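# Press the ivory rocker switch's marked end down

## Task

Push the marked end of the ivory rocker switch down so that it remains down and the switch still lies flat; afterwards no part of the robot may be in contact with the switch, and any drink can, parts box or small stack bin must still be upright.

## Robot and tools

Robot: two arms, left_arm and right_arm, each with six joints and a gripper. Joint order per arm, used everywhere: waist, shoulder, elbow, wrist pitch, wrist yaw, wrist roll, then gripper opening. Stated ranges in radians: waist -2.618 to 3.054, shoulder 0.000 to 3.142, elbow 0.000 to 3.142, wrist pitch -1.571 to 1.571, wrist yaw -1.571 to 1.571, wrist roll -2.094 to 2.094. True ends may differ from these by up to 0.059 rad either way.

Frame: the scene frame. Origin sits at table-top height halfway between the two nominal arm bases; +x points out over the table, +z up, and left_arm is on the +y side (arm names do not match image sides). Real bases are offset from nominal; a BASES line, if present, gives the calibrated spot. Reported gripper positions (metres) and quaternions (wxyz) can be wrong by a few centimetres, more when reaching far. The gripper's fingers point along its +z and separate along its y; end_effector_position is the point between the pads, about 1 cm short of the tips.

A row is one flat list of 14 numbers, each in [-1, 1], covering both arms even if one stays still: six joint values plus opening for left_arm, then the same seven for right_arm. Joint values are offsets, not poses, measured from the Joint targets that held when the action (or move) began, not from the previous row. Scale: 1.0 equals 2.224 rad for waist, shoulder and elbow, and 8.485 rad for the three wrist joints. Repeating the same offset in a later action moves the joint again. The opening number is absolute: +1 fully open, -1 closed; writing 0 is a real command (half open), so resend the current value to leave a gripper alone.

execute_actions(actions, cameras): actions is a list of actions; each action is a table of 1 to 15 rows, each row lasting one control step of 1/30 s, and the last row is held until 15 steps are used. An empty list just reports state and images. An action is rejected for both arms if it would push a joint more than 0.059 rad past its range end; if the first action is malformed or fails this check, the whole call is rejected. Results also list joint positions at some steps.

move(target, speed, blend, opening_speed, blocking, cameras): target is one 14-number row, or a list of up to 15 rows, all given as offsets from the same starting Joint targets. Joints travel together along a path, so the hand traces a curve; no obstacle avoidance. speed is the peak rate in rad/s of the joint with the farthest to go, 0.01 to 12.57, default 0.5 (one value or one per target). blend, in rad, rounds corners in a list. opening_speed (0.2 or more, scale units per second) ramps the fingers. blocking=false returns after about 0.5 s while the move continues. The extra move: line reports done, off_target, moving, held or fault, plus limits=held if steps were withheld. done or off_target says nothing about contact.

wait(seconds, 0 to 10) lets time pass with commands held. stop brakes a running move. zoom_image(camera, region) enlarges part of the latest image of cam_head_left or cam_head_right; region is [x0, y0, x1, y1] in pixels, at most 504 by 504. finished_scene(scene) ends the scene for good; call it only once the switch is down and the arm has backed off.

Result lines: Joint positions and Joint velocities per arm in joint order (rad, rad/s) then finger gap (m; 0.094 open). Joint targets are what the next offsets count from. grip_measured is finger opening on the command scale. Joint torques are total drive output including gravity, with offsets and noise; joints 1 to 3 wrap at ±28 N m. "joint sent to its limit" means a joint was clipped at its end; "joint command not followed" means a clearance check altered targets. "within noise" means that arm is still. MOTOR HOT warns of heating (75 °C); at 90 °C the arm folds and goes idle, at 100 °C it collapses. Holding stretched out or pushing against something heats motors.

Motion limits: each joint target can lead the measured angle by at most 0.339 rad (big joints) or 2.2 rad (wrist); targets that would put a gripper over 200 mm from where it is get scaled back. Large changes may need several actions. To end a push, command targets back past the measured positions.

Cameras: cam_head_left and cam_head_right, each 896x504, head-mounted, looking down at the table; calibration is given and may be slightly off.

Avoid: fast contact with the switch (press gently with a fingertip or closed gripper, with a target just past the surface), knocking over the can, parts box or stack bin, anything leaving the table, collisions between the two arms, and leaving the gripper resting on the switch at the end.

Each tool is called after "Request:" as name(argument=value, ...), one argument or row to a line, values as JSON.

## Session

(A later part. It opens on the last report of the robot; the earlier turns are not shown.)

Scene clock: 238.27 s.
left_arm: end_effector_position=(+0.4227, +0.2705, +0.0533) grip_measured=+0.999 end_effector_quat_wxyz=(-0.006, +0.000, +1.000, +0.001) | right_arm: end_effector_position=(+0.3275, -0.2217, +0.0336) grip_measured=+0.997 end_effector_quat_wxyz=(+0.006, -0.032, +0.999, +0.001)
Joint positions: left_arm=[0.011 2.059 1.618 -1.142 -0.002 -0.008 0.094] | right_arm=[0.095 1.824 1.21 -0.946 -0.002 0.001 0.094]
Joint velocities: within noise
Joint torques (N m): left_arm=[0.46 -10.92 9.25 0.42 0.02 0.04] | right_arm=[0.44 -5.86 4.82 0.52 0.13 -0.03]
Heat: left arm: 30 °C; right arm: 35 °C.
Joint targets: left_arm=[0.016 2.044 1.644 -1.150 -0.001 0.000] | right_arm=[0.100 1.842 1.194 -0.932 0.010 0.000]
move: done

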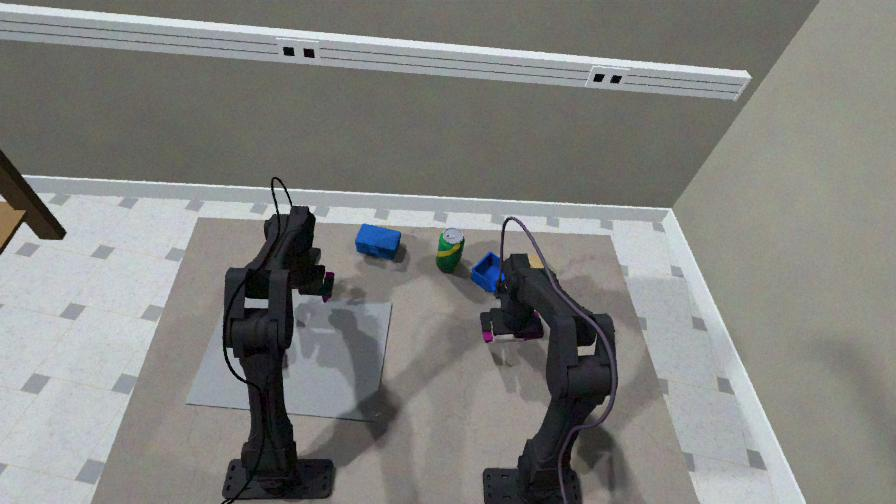

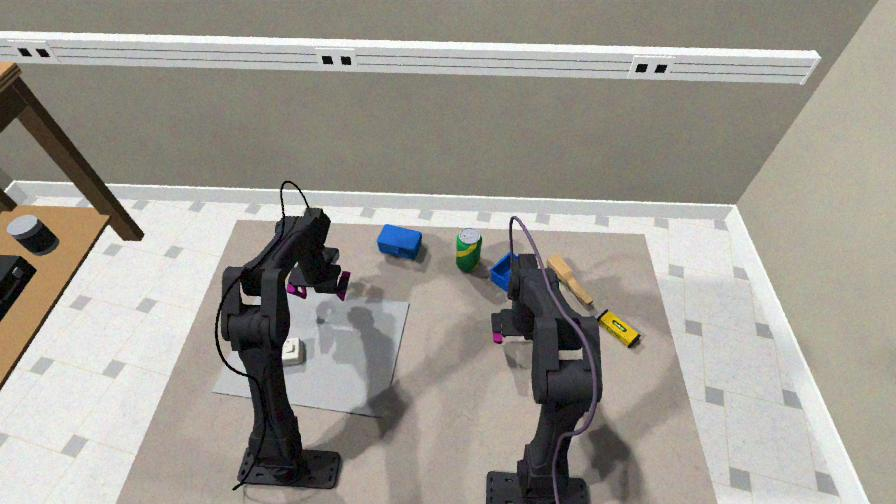

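Request:
move(
  target=[0, 0, 0, 0, 0, 0, 1, 0, 0.0104, -0.0174, 0.00728, 0, 0, 1],
  speed=0.05,
  cameras=[],
)

Request:
move(
  target=[0, 0, 0, 0, 0, 0, 1, 0, 0.0026, -0.00435, 0.00182, 0, 0, 1],
  speed=0.05,
  cameras=[],
)

Request:
move(
  target=[0, 0, 0, 0, 0, 0, 1, 0, 0.0026, -0.00435, 0.00182, 0, 0, 1],
  speed=0.05,
  cameras=[],
)

Request:
move(
  target=[0, 0, 0, 0, 0, 0, 1, 0, 0.0026, -0.00435, 0.00182, 0, 0, 1],
  speed=0.05,
  cameras=[],
)

Scene clock: 248.13 s.
left_arm: end_effector_position=(+0.4226, +0.2705, +0.0533) grip_measured=+0.999 end_effector_quat_wxyz=(-0.006, +0.000, +1.000, +0.001) | right_arm: end_effector_position=(+0.3279, -0.2216, +0.0188) grip_measured=+0.997 end_effector_quat_wxyz=(+0.007, -0.032, +0.999, +0.001)
Joint positions: left_arm=[0.011 2.059 1.618 -1.142 -0.002 -0.008 0.094] | right_arm=[0.095 1.845 1.173 -0.884 -0.002 0.001 0.094]
Joint velocities: within noise
Joint torques (N m): left_arm=[0.47 -10.99 9.2 0.42 0.03 0.07] | right_arm=[0.46 -5.75 4.59 0.5 0.12 -0.02]
Heat: left arm: 32 °C; right arm: 34 °C.
Joint targets: left_arm=[0.016 2.044 1.644 -1.150 -0.001 0.000] | right_arm=[0.100 1.865 1.155 -0.870 0.009 0.000]
move: done
No camera images: "cameras" was empty.

Scene clock: 248.97 s.
left_arm: end_effector_position=(+0.4226, +0.2705, +0.0533) grip_measured=+0.999 end_effector_quat_wxyz=(-0.006, +0.000, +1.000, +0.001) | right_arm: end_effector_position=(+0.3273, -0.2217, +0.0145) grip_measured=+0.997 end_effector_quat_wxyz=(+0.006, -0.032, +0.999, +0.001)
Joint positions: left_arm=[0.011 2.059 1.618 -1.142 -0.002 -0.008 0.094] | right_arm=[0.095 1.852 1.163 -0.869 -0.002 0.001 0.094]
Joint velocities: within noise
Joint torques (N m): left_arm=[0.42 -11.06 9.11 0.42 0 0.05] | right_arm=[0.47 -5.82 4.57 0.59 0.12 -0.02]
Heat: left arm: 32 °C; right arm: 34 °C.
Joint targets: left_arm=[0.016 2.044 1.644 -1.150 -0.001 0.000] | right_arm=[0.100 1.871 1.145 -0.855 0.009 0.000]
move: done
No camera images: "cameras" was empty.

Scene clock: 249.80 s.
left_arm: end_effector_position=(+0.4226, +0.2705, +0.0533) grip_measured=+0.999 end_effector_quat_wxyz=(-0.006, +0.000, +1.000, +0.001) | right_arm: end_effector_position=(+0.3271, -0.2217, +0.0106) grip_measured=+0.997 end_effector_quat_wxyz=(+0.007, -0.032, +0.999, +0.001)
Joint positions: left_arm=[0.011 2.059 1.618 -1.142 -0.002 -0.008 0.094] | right_arm=[0.095 1.857 1.153 -0.854 -0.002 0.001 0.094]
Joint velocities: within noise
Joint torques (N m): left_arm=[0.42 -10.96 9.14 0.42 0.03 0.07] | right_arm=[0.46 -5.82 4.56 0.56 0.12 -0.03]
Heat: left arm: 32 °C; right arm: 34 °C.
Joint targets: left_arm=[0.016 2.044 1.644 -1.150 -0.001 0.000] | right_arm=[0.100 1.877 1.136 -0.839 0.009 0.000]
move: done
No camera images: "cameras" was empty.

Scene clock: 250.63 s.
left_arm: end_effector_position=(+0.4226, +0.2705, +0.0533) grip_measured=+0.999 end_effector_quat_wxyz=(-0.006, +0.000, +1.000, +0.001) | right_arm: end_effector_position=(+0.3267, -0.2217, +0.0066) grip_measured=+0.997 end_effector_quat_wxyz=(+0.006, -0.032, +0.999, +0.001)
Joint positions: left_arm=[0.011 2.059 1.618 -1.142 -0.002 -0.008 0.094] | right_arm=[0.095 1.863 1.143 -0.838 -0.002 0.001 0.094]
Joint velocities: within noise
Joint torques (N m): left_arm=[0.55 -11.02 9.29 0.44 -0.01 0.05] | right_arm=[0.47 -5.83 4.52 0.45 0.12 -0.02]
Heat: left arm: 33 °C; right arm: 34 °C.
Joint targets: left_arm=[0.016 2.044 1.644 -1.150 -0.001 0.000] | right_arm=[0.100 1.883 1.126 -0.824 0.009 0.000]
move: done
No camera images: "cameras" was empty.

Request:
move(
  target=[0, 0, 0, 0, 0, 0, 1, 0, 0.0026, -0.00435, 0.00182, 0, 0, 1],
  speed=0.05,
  cameras=[],
)

Request:
move(
  target=[0, 0, 0, 0, 0, 0, 1, 0, 0.0026, -0.00435, 0.00182, 0, 0, 1],
  speed=0.05,
  cameras=[],
)

Request:
move(
  target=[0, 0, 0, 0, 0, 0, 1, 0, 0.0013, -0.00218, 0.00091, 0, 0, 1],
  speed=0.05,
  cameras=["cam_head_right"],
)

Scene clock: 252.60 s.
left_arm: end_effector_position=(+0.4226, +0.2705, +0.0533) grip_measured=+0.999 end_effector_quat_wxyz=(-0.006, +0.000, +1.000, +0.001) | right_arm: end_effector_position=(+0.3282, -0.2216, +0.0055) grip_measured=+0.997 end_effector_quat_wxyz=(+0.010, -0.032, +0.999, +0.001)
Joint positions: left_arm=[0.011 2.059 1.618 -1.142 -0.002 -0.008 0.094] | right_arm=[0.095 1.863 1.139 -0.825 -0.002 0.001 0.094]
Joint velocities: within noise
Joint torques (N m): left_arm=[0.34 -11.03 9.13 0.4 0.01 0.06] | right_arm=[0.46 -5.46 4.12 0.57 0.12 -0.03]
Heat: left arm: 33 °C; right arm: 34 °C.
Joint targets: left_arm=[0.016 2.044 1.644 -1.150 -0.001 0.000] | right_arm=[0.100 1.889 1.116 -0.809 0.009 0.000]
move: done
No camera images: "cameras" was empty.

Scene clock: 253.30 s.
left_arm: end_effector_position=(+0.4225, +0.2705, +0.0533) grip_measured=+0.999 end_effector_quat_wxyz=(-0.006, +0.000, +1.000, +0.001) | right_arm: end_effector_position=(+0.3282, -0.2216, +0.0053) grip_measured=+0.997 end_effector_quat_wxyz=(+0.011, -0.032, +0.999, +0.001)
Joint positions: left_arm=[0.011 2.059 1.618 -1.143 -0.002 -0.008 0.094] | right_arm=[0.095 1.863 1.138 -0.824 -0.002 0.001 0.094]
Joint velocities: within noise
Joint torques (N m): left_arm=[0.44 -10.97 9.21 0.41 0.03 0.06] | right_arm=[0.46 -5.05 3.44 0.72 0.12 -0.03]
Heat: left arm: 33 °C; right arm: 34 °C.
Joint targets: left_arm=[0.016 2.044 1.644 -1.150 -0.001 0.000] | right_arm=[0.100 1.894 1.107 -0.793 0.009 0.000]
move: done
No camera images: "cameras" was empty.

Scene clock: 254.00 s.
left_arm: end_effector_position=(+0.4225, +0.2705, +0.0533) grip_measured=+0.999 end_effector_quat_wxyz=(-0.006, +0.000, +1.000, +0.001) | right_arm: end_effector_position=(+0.3282, -0.2216, +0.0050) grip_measured=+0.997 end_effector_quat_wxyz=(+0.011, -0.033, +0.999, +0.001)
Joint positions: left_arm=[0.011 2.059 1.618 -1.143 -0.002 -0.008 0.094] | right_arm=[0.095 1.863 1.136 -0.822 -0.002 0 0.094]
Joint velocities: within noise
Joint torques (N m): left_arm=[0.44 -11.08 9.17 0.42 0 0.05] | right_arm=[0.47 -4.83 3.15 0.79 0.12 -0.02]
Heat: left arm: 33 °C; right arm: 34 °C.
Joint targets: left_arm=[0.016 2.044 1.644 -1.150 -0.001 0.000] | right_arm=[0.100 1.897 1.102 -0.785 0.009 0.000]
move: off_target (right_arm); right_arm: the wrist pitch is farthest, 0.037 rad from its target
Images, in order (width x height): cam_head_right 896x504.

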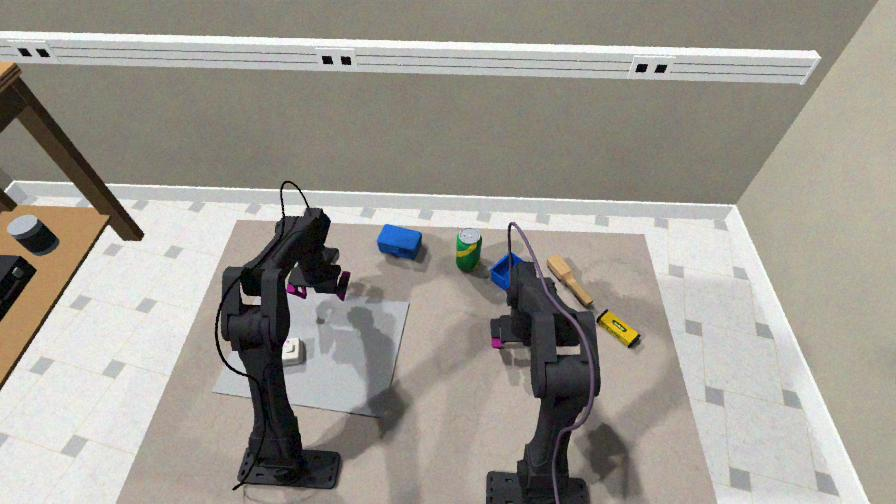

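Request:
move(
  target=[
    [0, 0, 0, 0, 0, 0, 1, 0, -0.0135, 0.135, -0.0412, 0, 0, 1],
    [-0.0971, 0.0638, 0.1228, -0.01839, 0, 0, 1, 0.1147, 0.0908, 0.308, -0.0559, 0, 0, 1],
    [-0.0971, 0.0755, 0.0378, 0.00613, 0, 0, 1, 0.1147, 0.1061, 0.2217, -0.03194, 0, 0, 1],
  ],
  speed=[0.4, 0.6, 0.2],
)

Request:
zoom_image(
  camera="cam_head_right",
  region=[430, 280, 550, 400],
)

Request:
zoom_image(
  camera="cam_head_left",
  region=[320, 260, 440, 380],
)

Scene clock: 264.47 s.
left_arm: end_effector_position=(+0.4447, +0.1817, +0.0318) grip_measured=+0.999 end_effector_quat_wxyz=(+0.001, +0.106, +0.994, +0.001) | right_arm: end_effector_position=(+0.3830, -0.1139, +0.0323) grip_measured=+0.997 end_effector_quat_wxyz=(+0.002, -0.164, +0.986, -0.001)
Joint positions: left_arm=[-0.202 2.188 1.733 -1.113 -0.002 -0.008 0.094] | right_arm=[0.36 2.11 1.612 -1.069 0.003 0 0.094]
Joint velocities: within noise
Joint torques (N m): left_arm=[0.24 -8.96 6.16 0.66 0.02 0.06] | right_arm=[-0.42 -7.98 4.97 0.42 0.08 -0.03]
Heat: left arm: 33 °C; right arm: 34 °C.
Joint targets: left_arm=[-0.200 2.212 1.728 -1.098 -0.001 0.000] | right_arm=[0.355 2.133 1.595 -1.056 0.009 0.000]
move: done

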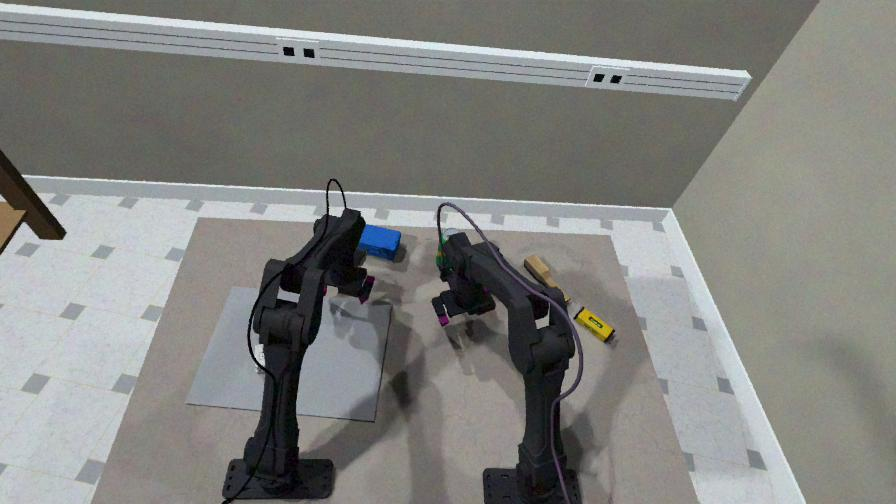

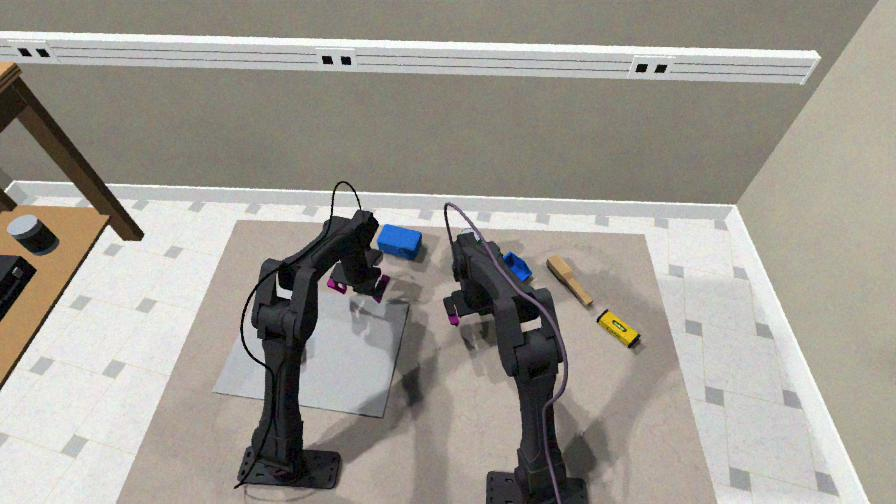

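Scaled by 4.200 from the camera's 896x504 image, which has a finer 1280x720 frame.

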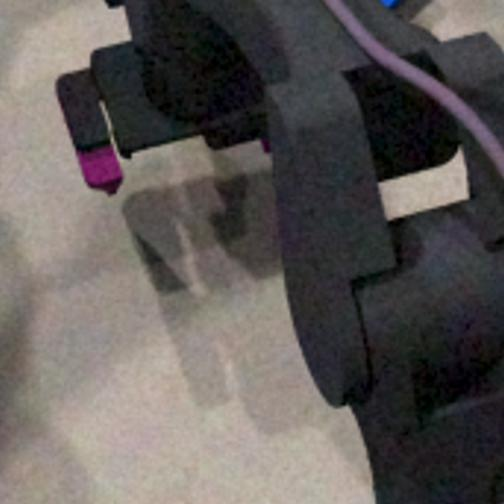

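Scaled by 4.200 from the camera's 896x504 image, which has a finer 1280x720 frame.

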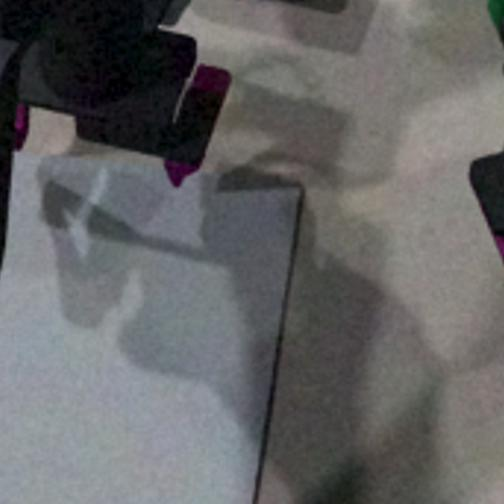

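Request:
zoom_image(
  camera="cam_head_right",
  region=[430, 285, 490, 345],
)

Request:
zoom_image(
  camera="cam_head_left",
  region=[420, 285, 480, 345],
)

Request:
zoom_image(
  camera="cam_head_left",
  region=[320, 260, 380, 320],
)

Request:
zoom_image(
  camera="cam_head_right",
  region=[340, 260, 400, 320],
)

Scaled by 8.400 from the camera's 896x504 image, which has a finer 1280x720 frame.

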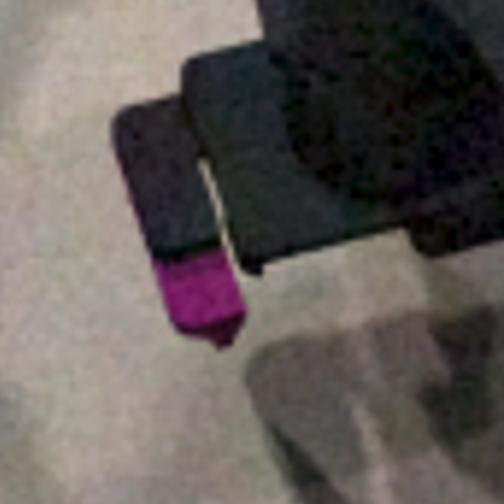

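Scaled by 8.400 from the camera's 896x504 image, which has a finer 1280x720 frame.

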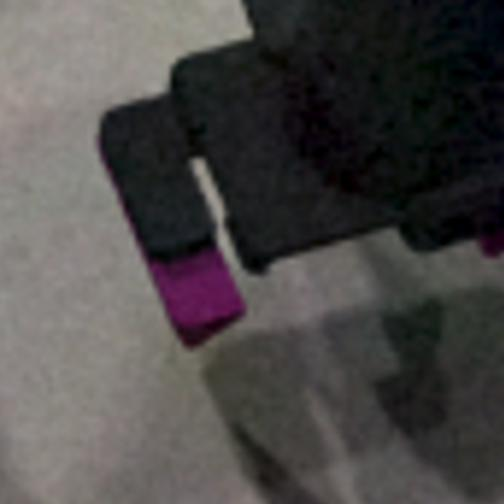

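Scaled by 8.400 from the camera's 896x504 image, which has a finer 1280x720 frame.

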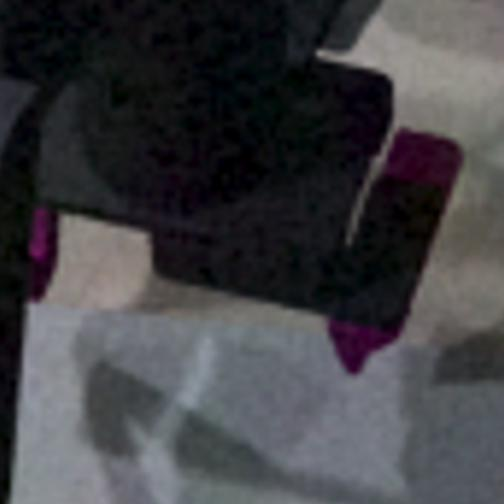

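Scaled by 8.400 from the camera's 896x504 image, which has a finer 1280x720 frame.

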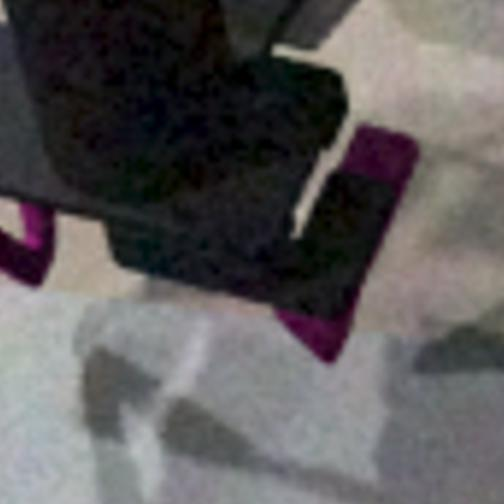

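Request:
move(
  target=[
    [0, 0, 0.0899, -0.0295, 0, 0, 1, 0, 0, 0.0899, -0.0295, 0, 0, 1],
    [0.0967, -0.2527, -0.2374, 0.1471, 0, 0, 1, -0.165, -0.2172, -0.1776, 0.1421, 0, 0, 1],
    [0.0967, -0.3013, -0.6187, 0.2372, -0.0166, -0.0053, 1, -0.165, -0.2612, -0.545, 0.2273, -0.0015, -0.0022, 1],
  ],
  speed=[0.5, 0.8, 0.7],
)

Scene clock: 299.20 s.
left_arm: end_effector_position=(+0.4304, +0.2932, +0.0944) grip_measured=+0.999 end_effector_quat_wxyz=(+0.583, -0.049, +0.810, +0.040) | right_arm: end_effector_position=(+0.4088, -0.2599, +0.0953) grip_measured=+0.997 end_effector_quat_wxyz=(+0.577, +0.011, +0.817, -0.018)
Joint positions: left_arm=[0.012 1.572 0.354 0.893 -0.128 -0.035 0.094] | right_arm=[-0.01 1.579 0.396 0.842 0.004 -0.017 0.094]
Joint velocities: within noise
Joint torques (N m): left_arm=[0.42 -7.46 5.65 2.38 -0.19 -0.14] | right_arm=[-0.17 -6.56 4.66 2.46 -0.09 -0.04]
Heat: left arm: 32 °C; right arm: 34 °C.
Joint targets: left_arm=[0.016 1.542 0.352 0.914 -0.142 -0.045] | right_arm=[-0.012 1.552 0.383 0.872 -0.003 -0.018]
move: done

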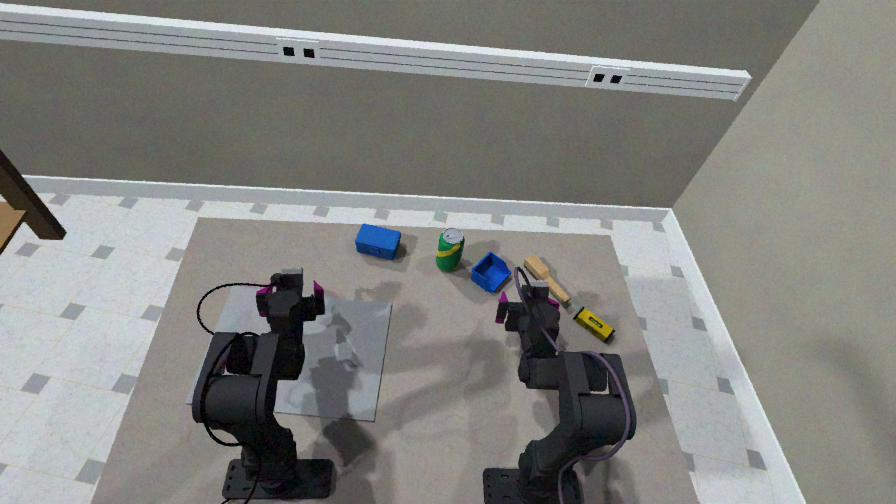

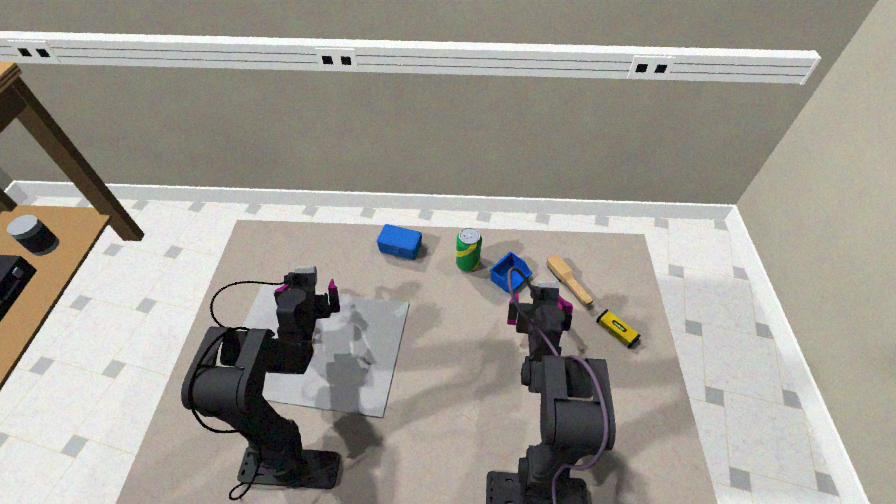

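Request:
move(
  target=[
    [0.0875, 0.0036, 0.4263, -0.1784, 0.0167, 0.0053, -1, 0, 0, 0, 0, 0, 0, 1],
    [0.0875, 0.0153, 0.3156, -0.2324, 0.0167, 0.0053, -1, 0, 0, 0, 0, 0, 0, 1],
    [0.0875, 0.04, 0.2639, -0.2124, 0.0167, 0.0053, -1, 0, 0, 0, 0, 0, 0, 1],
  ],
  speed=[3.0, 2.0, 0.3],
  blend=[0.3, 0.05, 0],
  opening_speed=2.5,
)

Request:
zoom_image(
  camera="cam_head_right",
  region=[250, 315, 310, 375],
)

Request:
zoom_image(
  camera="cam_head_left",
  region=[240, 320, 300, 380],
)

Scene clock: 306.70 s.
left_arm: end_effector_position=(+0.2874, +0.3214, +0.0361) grip_measured=-0.995 end_effector_quat_wxyz=(-0.008, -0.098, +0.995, +0.001) | right_arm: end_effector_position=(+0.4089, -0.2599, +0.0955) grip_measured=+0.997 end_effector_quat_wxyz=(+0.577, +0.011, +0.816, -0.018)
Joint positions: left_arm=[0.205 1.604 0.965 -0.947 -0.004 -0.01 0] | right_arm=[-0.01 1.579 0.396 0.843 0.004 -0.017 0.094]
Joint velocities: within noise
Joint torques (N m): left_arm=[0.44 -3.49 3.95 1.1 0.05 0.07] | right_arm=[-0.18 -6.56 4.67 2.41 -0.09 -0.04]
Heat: left arm: 31 °C; right arm: 36 °C.
Joint targets: left_arm=[0.210 1.631 0.939 -0.888 0.000 0.000] | right_arm=[-0.012 1.552 0.383 0.872 -0.003 -0.018]
move: off_target (left_arm); blend cut to 0.2291 rad at target 1; left_arm: the wrist pitch is farthest, 0.059 rad from its target

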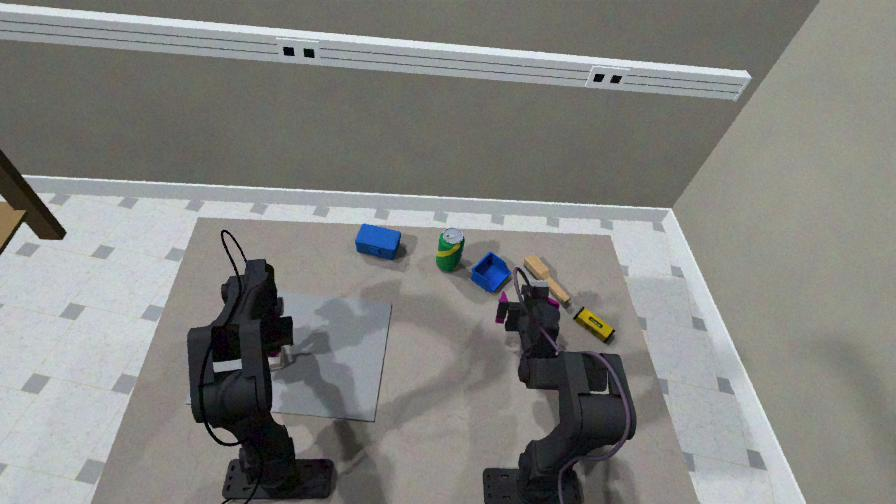

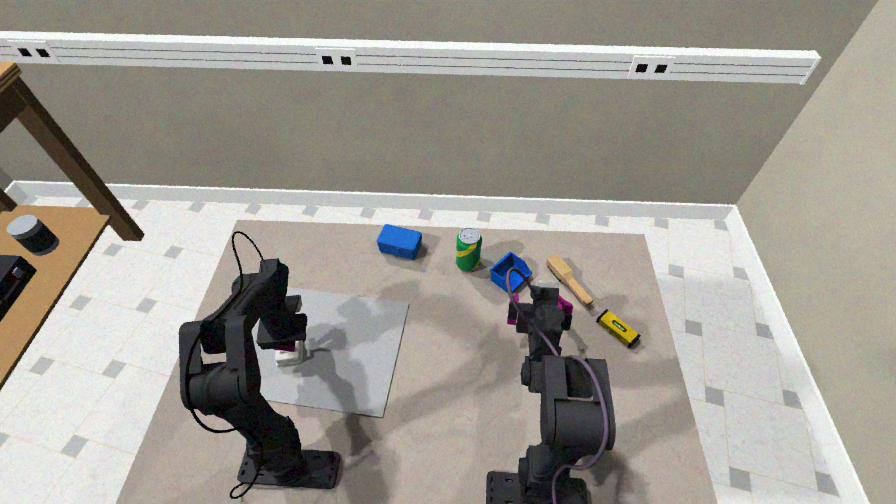

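Scaled by 8.400 from the camera's 896x504 image, which has a finer 1280x720 frame.

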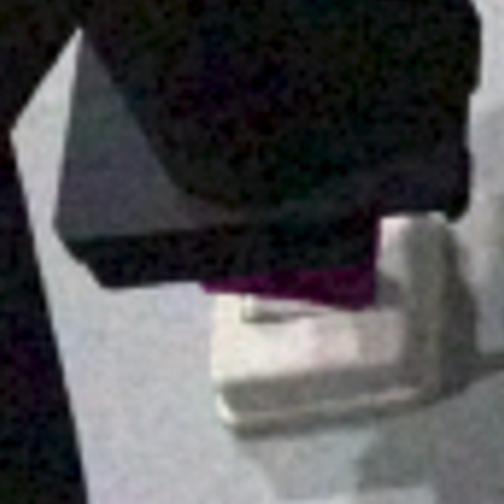

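Scaled by 8.400 from the camera's 896x504 image, which has a finer 1280x720 frame.

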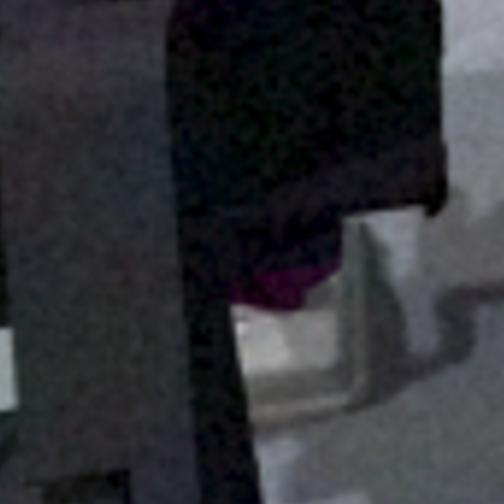

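Request:
move(
  target=[
    [0, -0.025, 0.06, -0.02, 0, 0, -1, 0, 0, 0, 0, 0, 0, 1],
    [0.12, -0.03, 0.10, -0.036, 0, 0, -1, 0, 0, 0, 0, 0, 0, 1],
  ],
  speed=[0.5, 0.8],
)

Request:
zoom_image(
  camera="cam_head_right",
  region=[250, 315, 310, 375],
)

Request:
zoom_image(
  camera="cam_head_left",
  region=[240, 320, 300, 380],
)

Scene clock: 310.17 s.
left_arm: end_effector_position=(+0.2629, +0.3858, +0.0799) grip_measured=-0.995 end_effector_quat_wxyz=(-0.036, -0.231, +0.972, -0.007) | right_arm: end_effector_position=(+0.4089, -0.2599, +0.0955) grip_measured=+0.997 end_effector_quat_wxyz=(+0.577, +0.011, +0.816, -0.018)
Joint positions: left_arm=[0.476 1.597 1.138 -1.184 -0.002 -0.009 0] | right_arm=[-0.01 1.579 0.396 0.843 0.004 -0.017 0.094]
Joint velocities: within noise
Joint torques (N m): left_arm=[0.08 -8.44 8.79 0.31 0.05 0.1] | right_arm=[-0.17 -6.54 4.66 2.41 -0.09 -0.04]
Heat: left arm: 31 °C; right arm: 37 °C.
Joint targets: left_arm=[0.477 1.564 1.162 -1.193 0.000 0.000] | right_arm=[-0.012 1.552 0.383 0.872 -0.003 -0.018]
move: done

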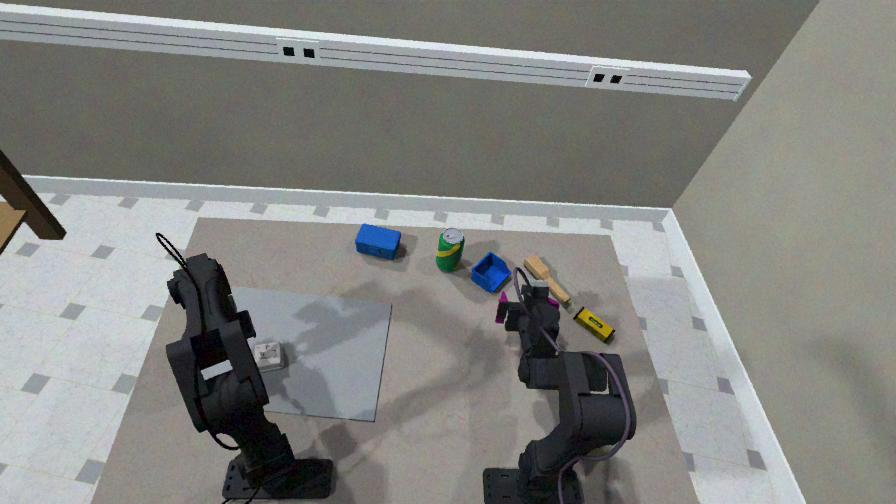

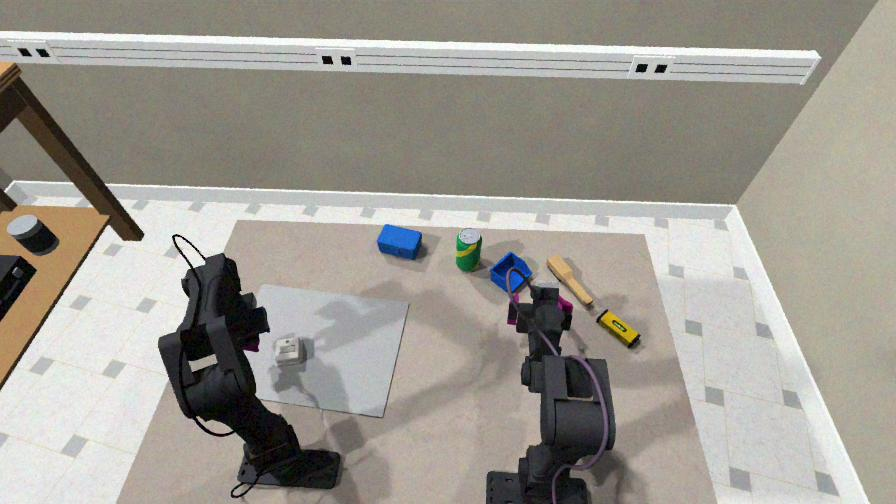

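Scaled by 8.400 from the camera's 896x504 image, which has a finer 1280x720 frame.

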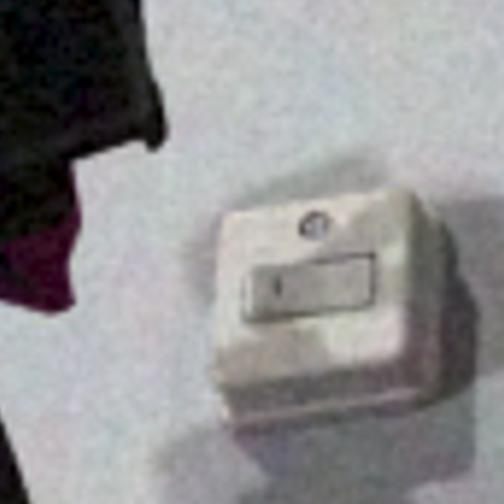

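Scaled by 8.400 from the camera's 896x504 image, which has a finer 1280x720 frame.

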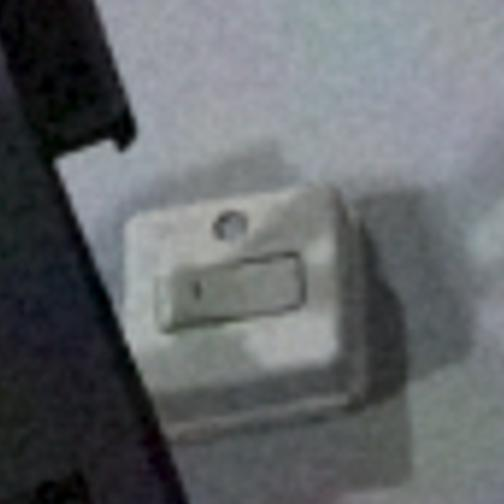

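Request:
move(
  target=[
    [-0.2073, 0.0387, 0.0171, 0.1583, 0, 0, 1, 0, 0, 0, 0, 0, 0, 1],
    [-0.2073, -0.0099, -0.3642, 0.2483, -0.0167, -0.0053, 1, 0, 0, 0, 0, 0, 0, 1],
  ],
  speed=[1.2, 1.0],
  cameras=[],
)

Scene clock: 315.23 s.
left_arm: end_effector_position=(+0.4298, +0.2956, +0.0938) grip_measured=+0.999 end_effector_quat_wxyz=(+0.582, -0.051, +0.810, +0.042) | right_arm: end_effector_position=(+0.4089, -0.2599, +0.0955) grip_measured=+0.997 end_effector_quat_wxyz=(+0.577, +0.011, +0.816, -0.018)
Joint positions: left_arm=[0.018 1.572 0.353 0.892 -0.128 -0.035 0.094] | right_arm=[-0.01 1.579 0.396 0.843 0.004 -0.017 0.094]
Joint velocities: within noise
Joint torques (N m): left_arm=[-0.24 -7.3 5.63 2.4 -0.17 -0.13] | right_arm=[-0.18 -6.54 4.66 2.41 -0.09 -0.04]
Heat: left arm: 30 °C; right arm: 38 °C.
Joint targets: left_arm=[0.016 1.542 0.351 0.914 -0.142 -0.045] | right_arm=[-0.012 1.552 0.383 0.872 -0.003 -0.018]
move: done
No camera images: "cameras" was empty.

Request:
execute_actions(
  actions=[],
  cameras=[],
)

Request:
move(
  target=[
    [0.1262, 0.0036, 0.4267, -0.1784, 0.0167, 0.0053, -1, 0, 0, 0, 0, 0, 0, 1],
    [0.1262, 0.0189, 0.3201, -0.2325, 0.0167, 0.0053, -1, 0, 0, 0, 0, 0, 0, 1],
    [0.1262, 0.0436, 0.2684, -0.2125, 0.0167, 0.0053, -1, 0, 0, 0, 0, 0, 0, 1],
    [0.1262, 0.0454, 0.2666, -0.2119, 0.0167, 0.0053, -1, 0, 0, 0, 0, 0, 0, 1],
    [0.1262, 0.0081, 0.3368, -0.2385, 0.0167, 0.0053, -1, 0, 0, 0, 0, 0, 0, 1],
  ],
  speed=[3.0, 2.0, 0.3, 0.01, 0.8],
  blend=[0.3, 0.05, 0, 0, 0],
  opening_speed=2.5,
)

Request:
zoom_image(
  camera="cam_head_right",
  region=[250, 315, 310, 375],
)

Request:
zoom_image(
  camera="cam_head_left",
  region=[240, 320, 300, 380],
)

Scene clock: 319.50 s.
left_arm: end_effector_position=(+0.4298, +0.2957, +0.0940) grip_measured=+0.999 end_effector_quat_wxyz=(+0.582, -0.052, +0.810, +0.042) | right_arm: end_effector_position=(+0.4089, -0.2599, +0.0955) grip_measured=+0.997 end_effector_quat_wxyz=(+0.577, +0.011, +0.816, -0.018)
Joint positions: left_arm=[0.018 1.572 0.353 0.893 -0.129 -0.035 0.094] | right_arm=[-0.01 1.579 0.396 0.843 0.004 -0.017 0.094]
Joint velocities: within noise
Joint torques (N m): left_arm=[-0.17 -7.31 5.72 2.39 -0.16 -0.14] | right_arm=[-0.16 -6.56 4.67 2.41 -0.09 -0.04]
Heat: left arm: 30 °C; right arm: 39 °C.
Joint targets: left_arm=[0.016 1.542 0.351 0.914 -0.142 -0.045] | right_arm=[-0.012 1.552 0.383 0.872 -0.003 -0.018]
Tool commands: left_gripper/opening=+1.0 right_gripper/opening=+1.0
No camera images: "cameras" was empty.

Scene clock: 323.20 s.
left_arm: end_effector_position=(+0.2829, +0.3445, +0.0680) grip_measured=-0.995 end_effector_quat_wxyz=(-0.019, -0.141, +0.990, +0.003) | right_arm: end_effector_position=(+0.4089, -0.2599, +0.0956) grip_measured=+0.997 end_effector_quat_wxyz=(+0.577, +0.011, +0.816, -0.018)
Joint positions: left_arm=[0.292 1.588 1.081 -1.101 -0.01 -0.01 0] | right_arm=[-0.01 1.579 0.396 0.843 0.004 -0.017 0.094]
Joint velocities: within noise
Joint torques (N m): left_arm=[0.35 -7.86 8.34 0.38 0.11 0.07] | right_arm=[-0.17 -6.54 4.66 2.4 -0.09 -0.04]
Heat: left arm: 30 °C; right arm: 39 °C.
Joint targets: left_arm=[0.296 1.560 1.101 -1.110 0.000 0.000] | right_arm=[-0.012 1.552 0.383 0.872 -0.003 -0.018]
move: done; blend cut to 0.2295 rad at target 1

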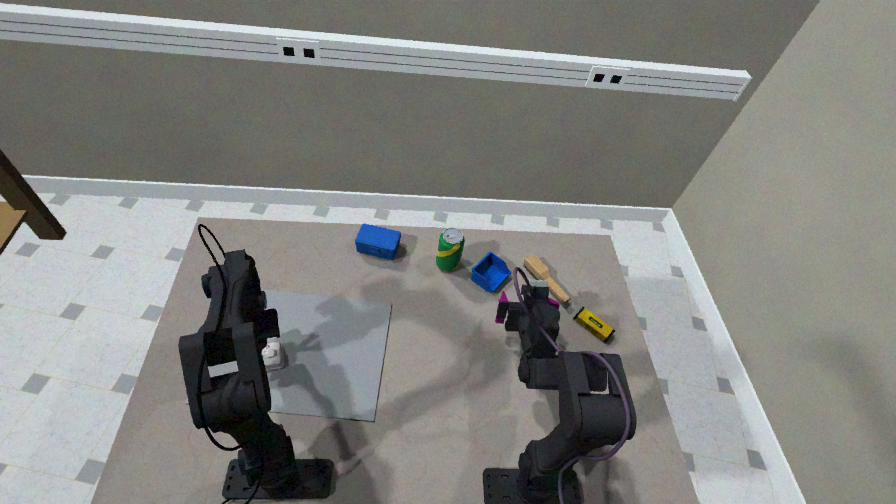

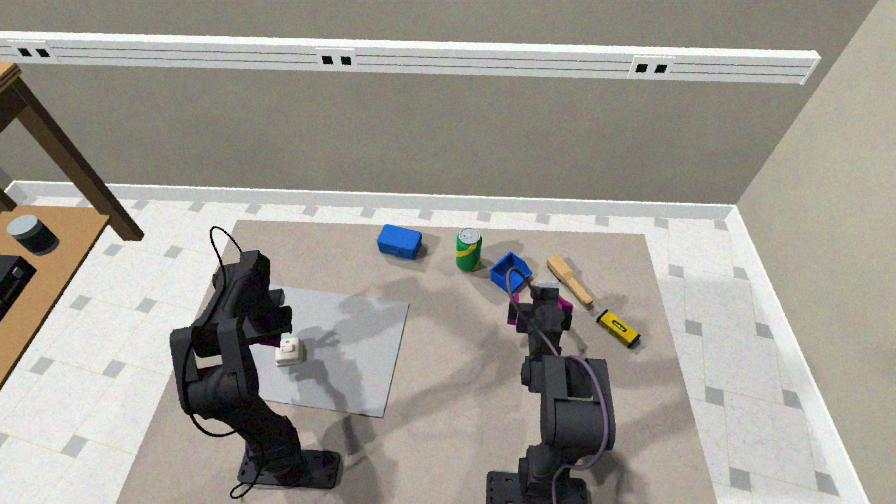

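Scaled by 8.400 from the camera's 896x504 image, which has a finer 1280x720 frame.

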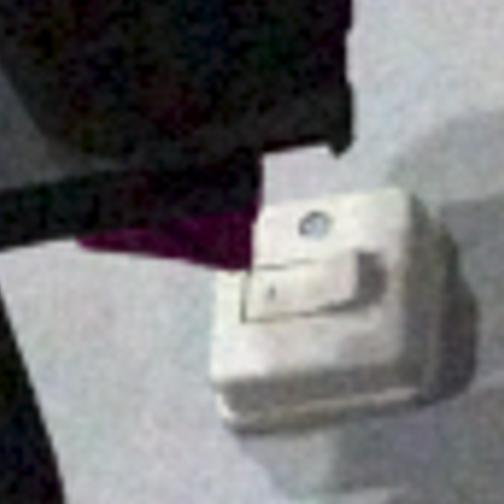

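Scaled by 8.400 from the camera's 896x504 image, which has a finer 1280x720 frame.

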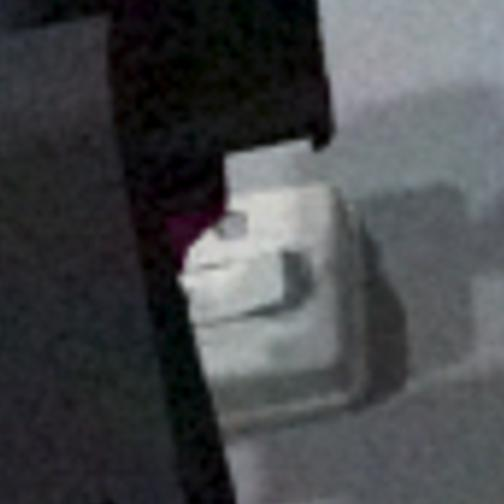

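Request:
move(
  target=[
    [0, 0, 0, 0, 0, 0, -1, 0.1281, 0.0216, 0.4123, -0.1735, 0.0004, 0.0021, -1],
    [0, 0, 0, 0, 0, 0, -1, 0.1281, 0.0881, 0.3813, -0.2294, 0.0004, 0.0021, -1],
    [0, 0, 0, 0, 0, 0, -1, 0.1281, 0.1106, 0.3296, -0.2103, 0.0004, 0.0021, -1],
  ],
  speed=[3.0, 2.0, 0.3],
  blend=[0.3, 0.05, 0],
  opening_speed=2.5,
)

Request:
zoom_image(
  camera="cam_head_right",
  region=[470, 320, 530, 380],
)

Request:
zoom_image(
  camera="cam_head_left",
  region=[460, 320, 520, 380],
)

Scene clock: 349.20 s.
left_arm: end_effector_position=(+0.2827, +0.3444, +0.0680) grip_measured=-0.995 end_effector_quat_wxyz=(-0.019, -0.141, +0.990, +0.003) | right_arm: end_effector_position=(+0.3008, -0.1710, +0.0276) grip_measured=-0.996 end_effector_quat_wxyz=(-0.003, -0.123, +0.992, -0.002)
Joint positions: left_arm=[0.292 1.588 1.081 -1.102 -0.01 -0.01 0] | right_arm=[0.27 1.782 1.131 -0.926 0.003 -0.007 0]
Joint velocities: within noise
Joint torques (N m): left_arm=[0.35 -7.8 8.39 0.37 0.15 0.08] | right_arm=[0.27 -5.55 4.78 0.46 -0.04 0.04]
Heat: left arm: 31 °C; right arm: 40 °C.
Joint targets: left_arm=[0.296 1.560 1.101 -1.110 0.000 0.000] | right_arm=[0.273 1.798 1.116 -0.912 0.000 -0.001]
move: done; blend cut to 0.2371 rad at target 1

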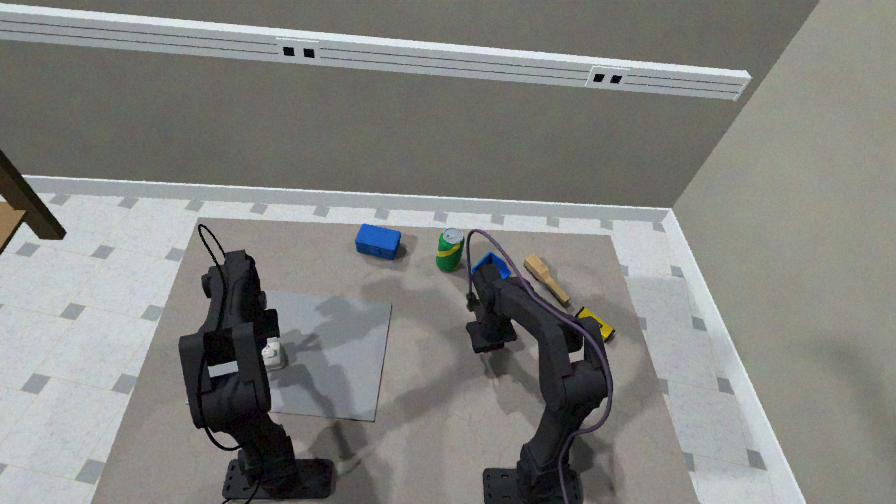

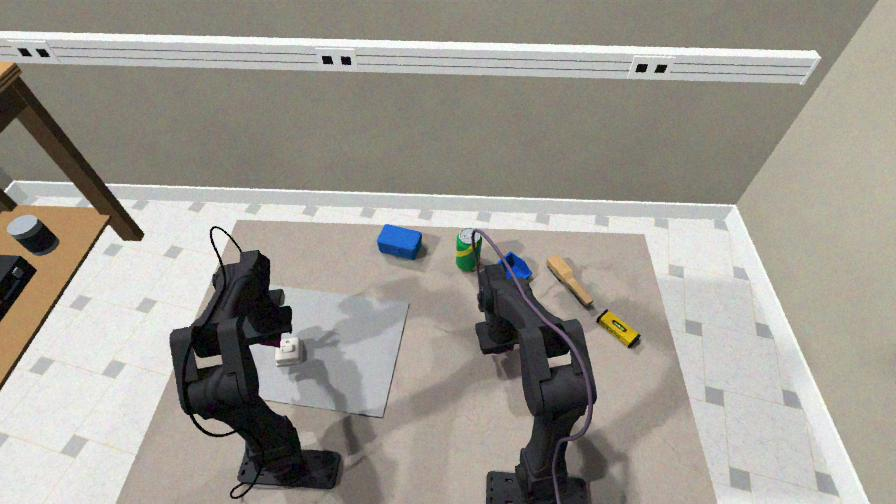

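Scaled by 8.400 from the camera's 896x504 image, which has a finer 1280x720 frame.

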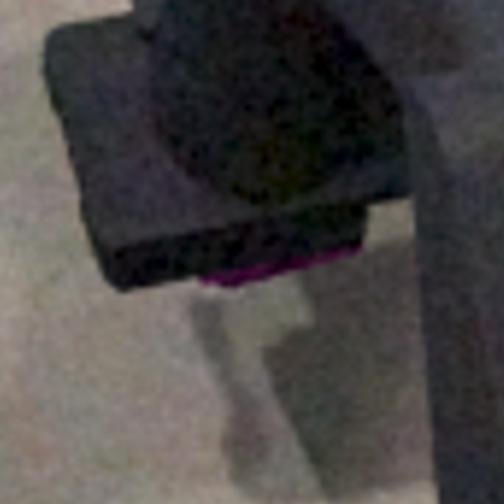

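Scaled by 8.400 from the camera's 896x504 image, which has a finer 1280x720 frame.

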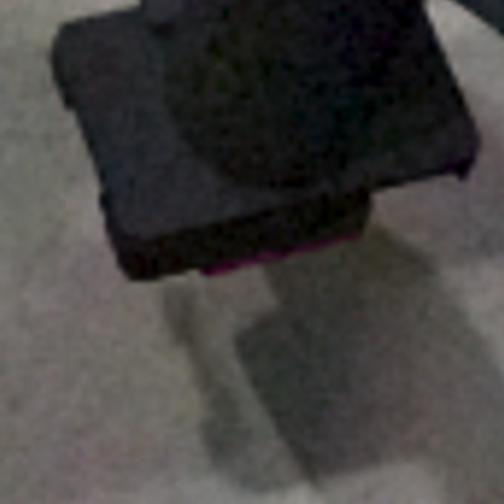

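Request:
zoom_image(
  camera="cam_head_right",
  region=[485, 340, 515, 370],
)

Request:
zoom_image(
  camera="cam_head_left",
  region=[475, 340, 505, 370],
)

Scaled by 16.800 from the camera's 896x504 image, which has a finer 1280x720 frame.

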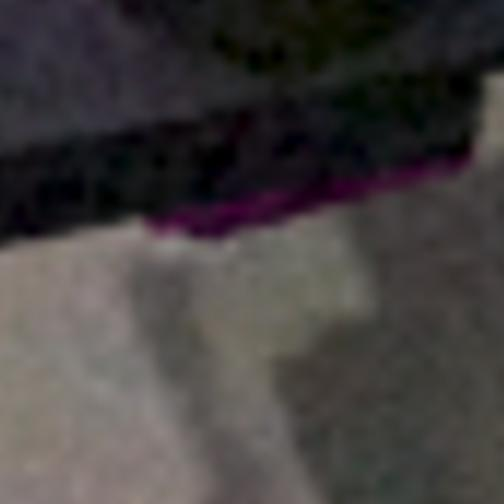

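Scaled by 16.800 from the camera's 896x504 image, which has a finer 1280x720 frame.

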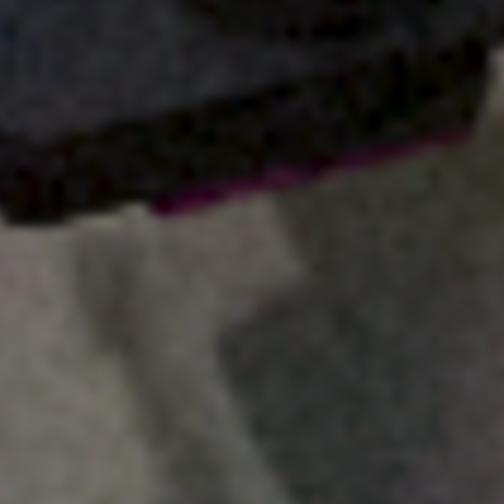

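Request:
execute_actions(
  actions=[],
  cameras=[],
)

Request:
move(
  target=[
    [-0.0384, 0.0153, -0.0369, 0.0124, 0, 0, -1, 0, -0.02, 0.06, -0.02, 0, 0, -1],
    [-0.0384, 0.0333, -0.0751, 0.0271, 0, 0, -1, 0, -0.02, 0.06, -0.02, 0, 0, -1],
    [-0.0384, 0, -0.0049, 0.0012, 0, 0, -1, 0, -0.02, 0.06, -0.02, 0, 0, -1],
    [0.1367, 0, 0.02, -0.005, 0, 0, -1, 0, -0.02, 0.06, -0.02, 0, 0, -1],
  ],
  speed=[1.0, 0.25, 1.0, 1.5],
  blend=[0.02, 0, 0.05, 0],
)

Request:
zoom_image(
  camera="cam_head_right",
  region=[250, 315, 310, 375],
)

Scene clock: 365.20 s.
left_arm: end_effector_position=(+0.2826, +0.3444, +0.0680) grip_measured=-0.995 end_effector_quat_wxyz=(-0.019, -0.141, +0.990, +0.003) | right_arm: end_effector_position=(+0.3011, -0.1710, +0.0275) grip_measured=-0.996 end_effector_quat_wxyz=(-0.002, -0.123, +0.992, -0.002)
Joint positions: left_arm=[0.292 1.588 1.081 -1.102 -0.01 -0.01 0] | right_arm=[0.27 1.782 1.131 -0.925 0.003 -0.007 0]
Joint velocities: within noise
Joint torques (N m): left_arm=[0.36 -7.9 8.51 0.39 0.13 0.05] | right_arm=[0.27 -5.56 4.78 0.47 -0.04 0.04]
Heat: left arm: 31 °C; right arm: 37 °C.
Joint targets: left_arm=[0.296 1.560 1.101 -1.110 0.000 0.000] | right_arm=[0.273 1.798 1.116 -0.912 0.000 -0.001]
Tool commands: left_gripper/opening=-1.0 right_gripper/opening=-1.0
No camera images: "cameras" was empty.

Scene clock: 367.47 s.
left_arm: end_effector_position=(+0.2514, +0.4157, +0.0766) grip_measured=-0.995 end_effector_quat_wxyz=(-0.021, -0.290, +0.957, -0.005) | right_arm: end_effector_position=(+0.2955, -0.1723, +0.0498) grip_measured=-0.996 end_effector_quat_wxyz=(-0.030, -0.123, +0.992, -0.005)
Joint positions: left_arm=[0.599 1.591 1.12 -1.143 -0.002 -0.008 0] | right_arm=[0.27 1.782 1.224 -1.073 0.003 -0.007 0]
Joint velocities: within noise
Joint torques (N m): left_arm=[0.09 -8.24 8.94 0.36 0.04 0.07] | right_arm=[0.27 -8.85 8.32 0.12 -0.04 0.04]
Heat: left arm: 31 °C; right arm: 36 °C.
Joint targets: left_arm=[0.601 1.560 1.145 -1.152 0.000 0.000] | right_arm=[0.273 1.754 1.249 -1.082 0.000 -0.001]
move: done

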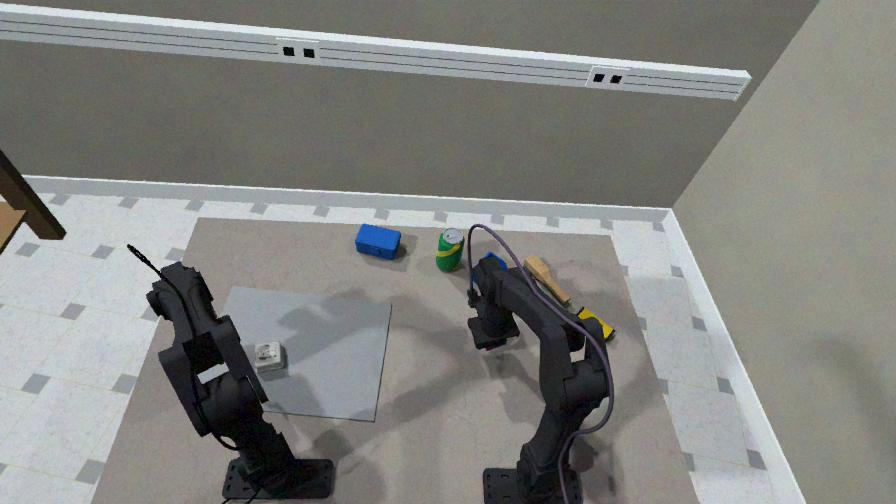

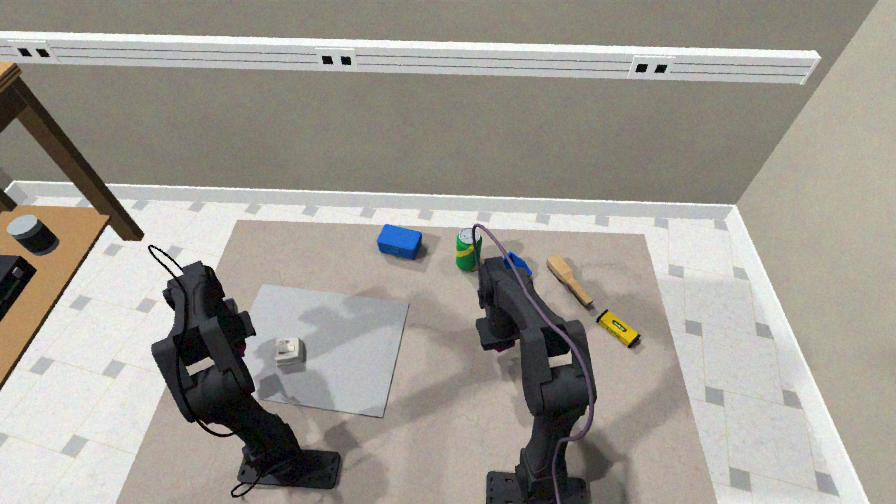

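Scaled by 8.400 from the camera's 896x504 image, which has a finer 1280x720 frame.

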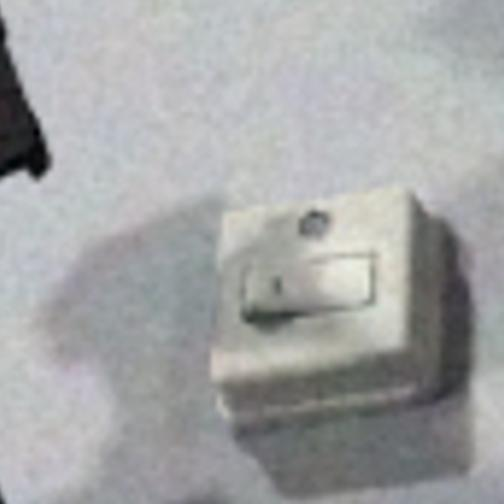

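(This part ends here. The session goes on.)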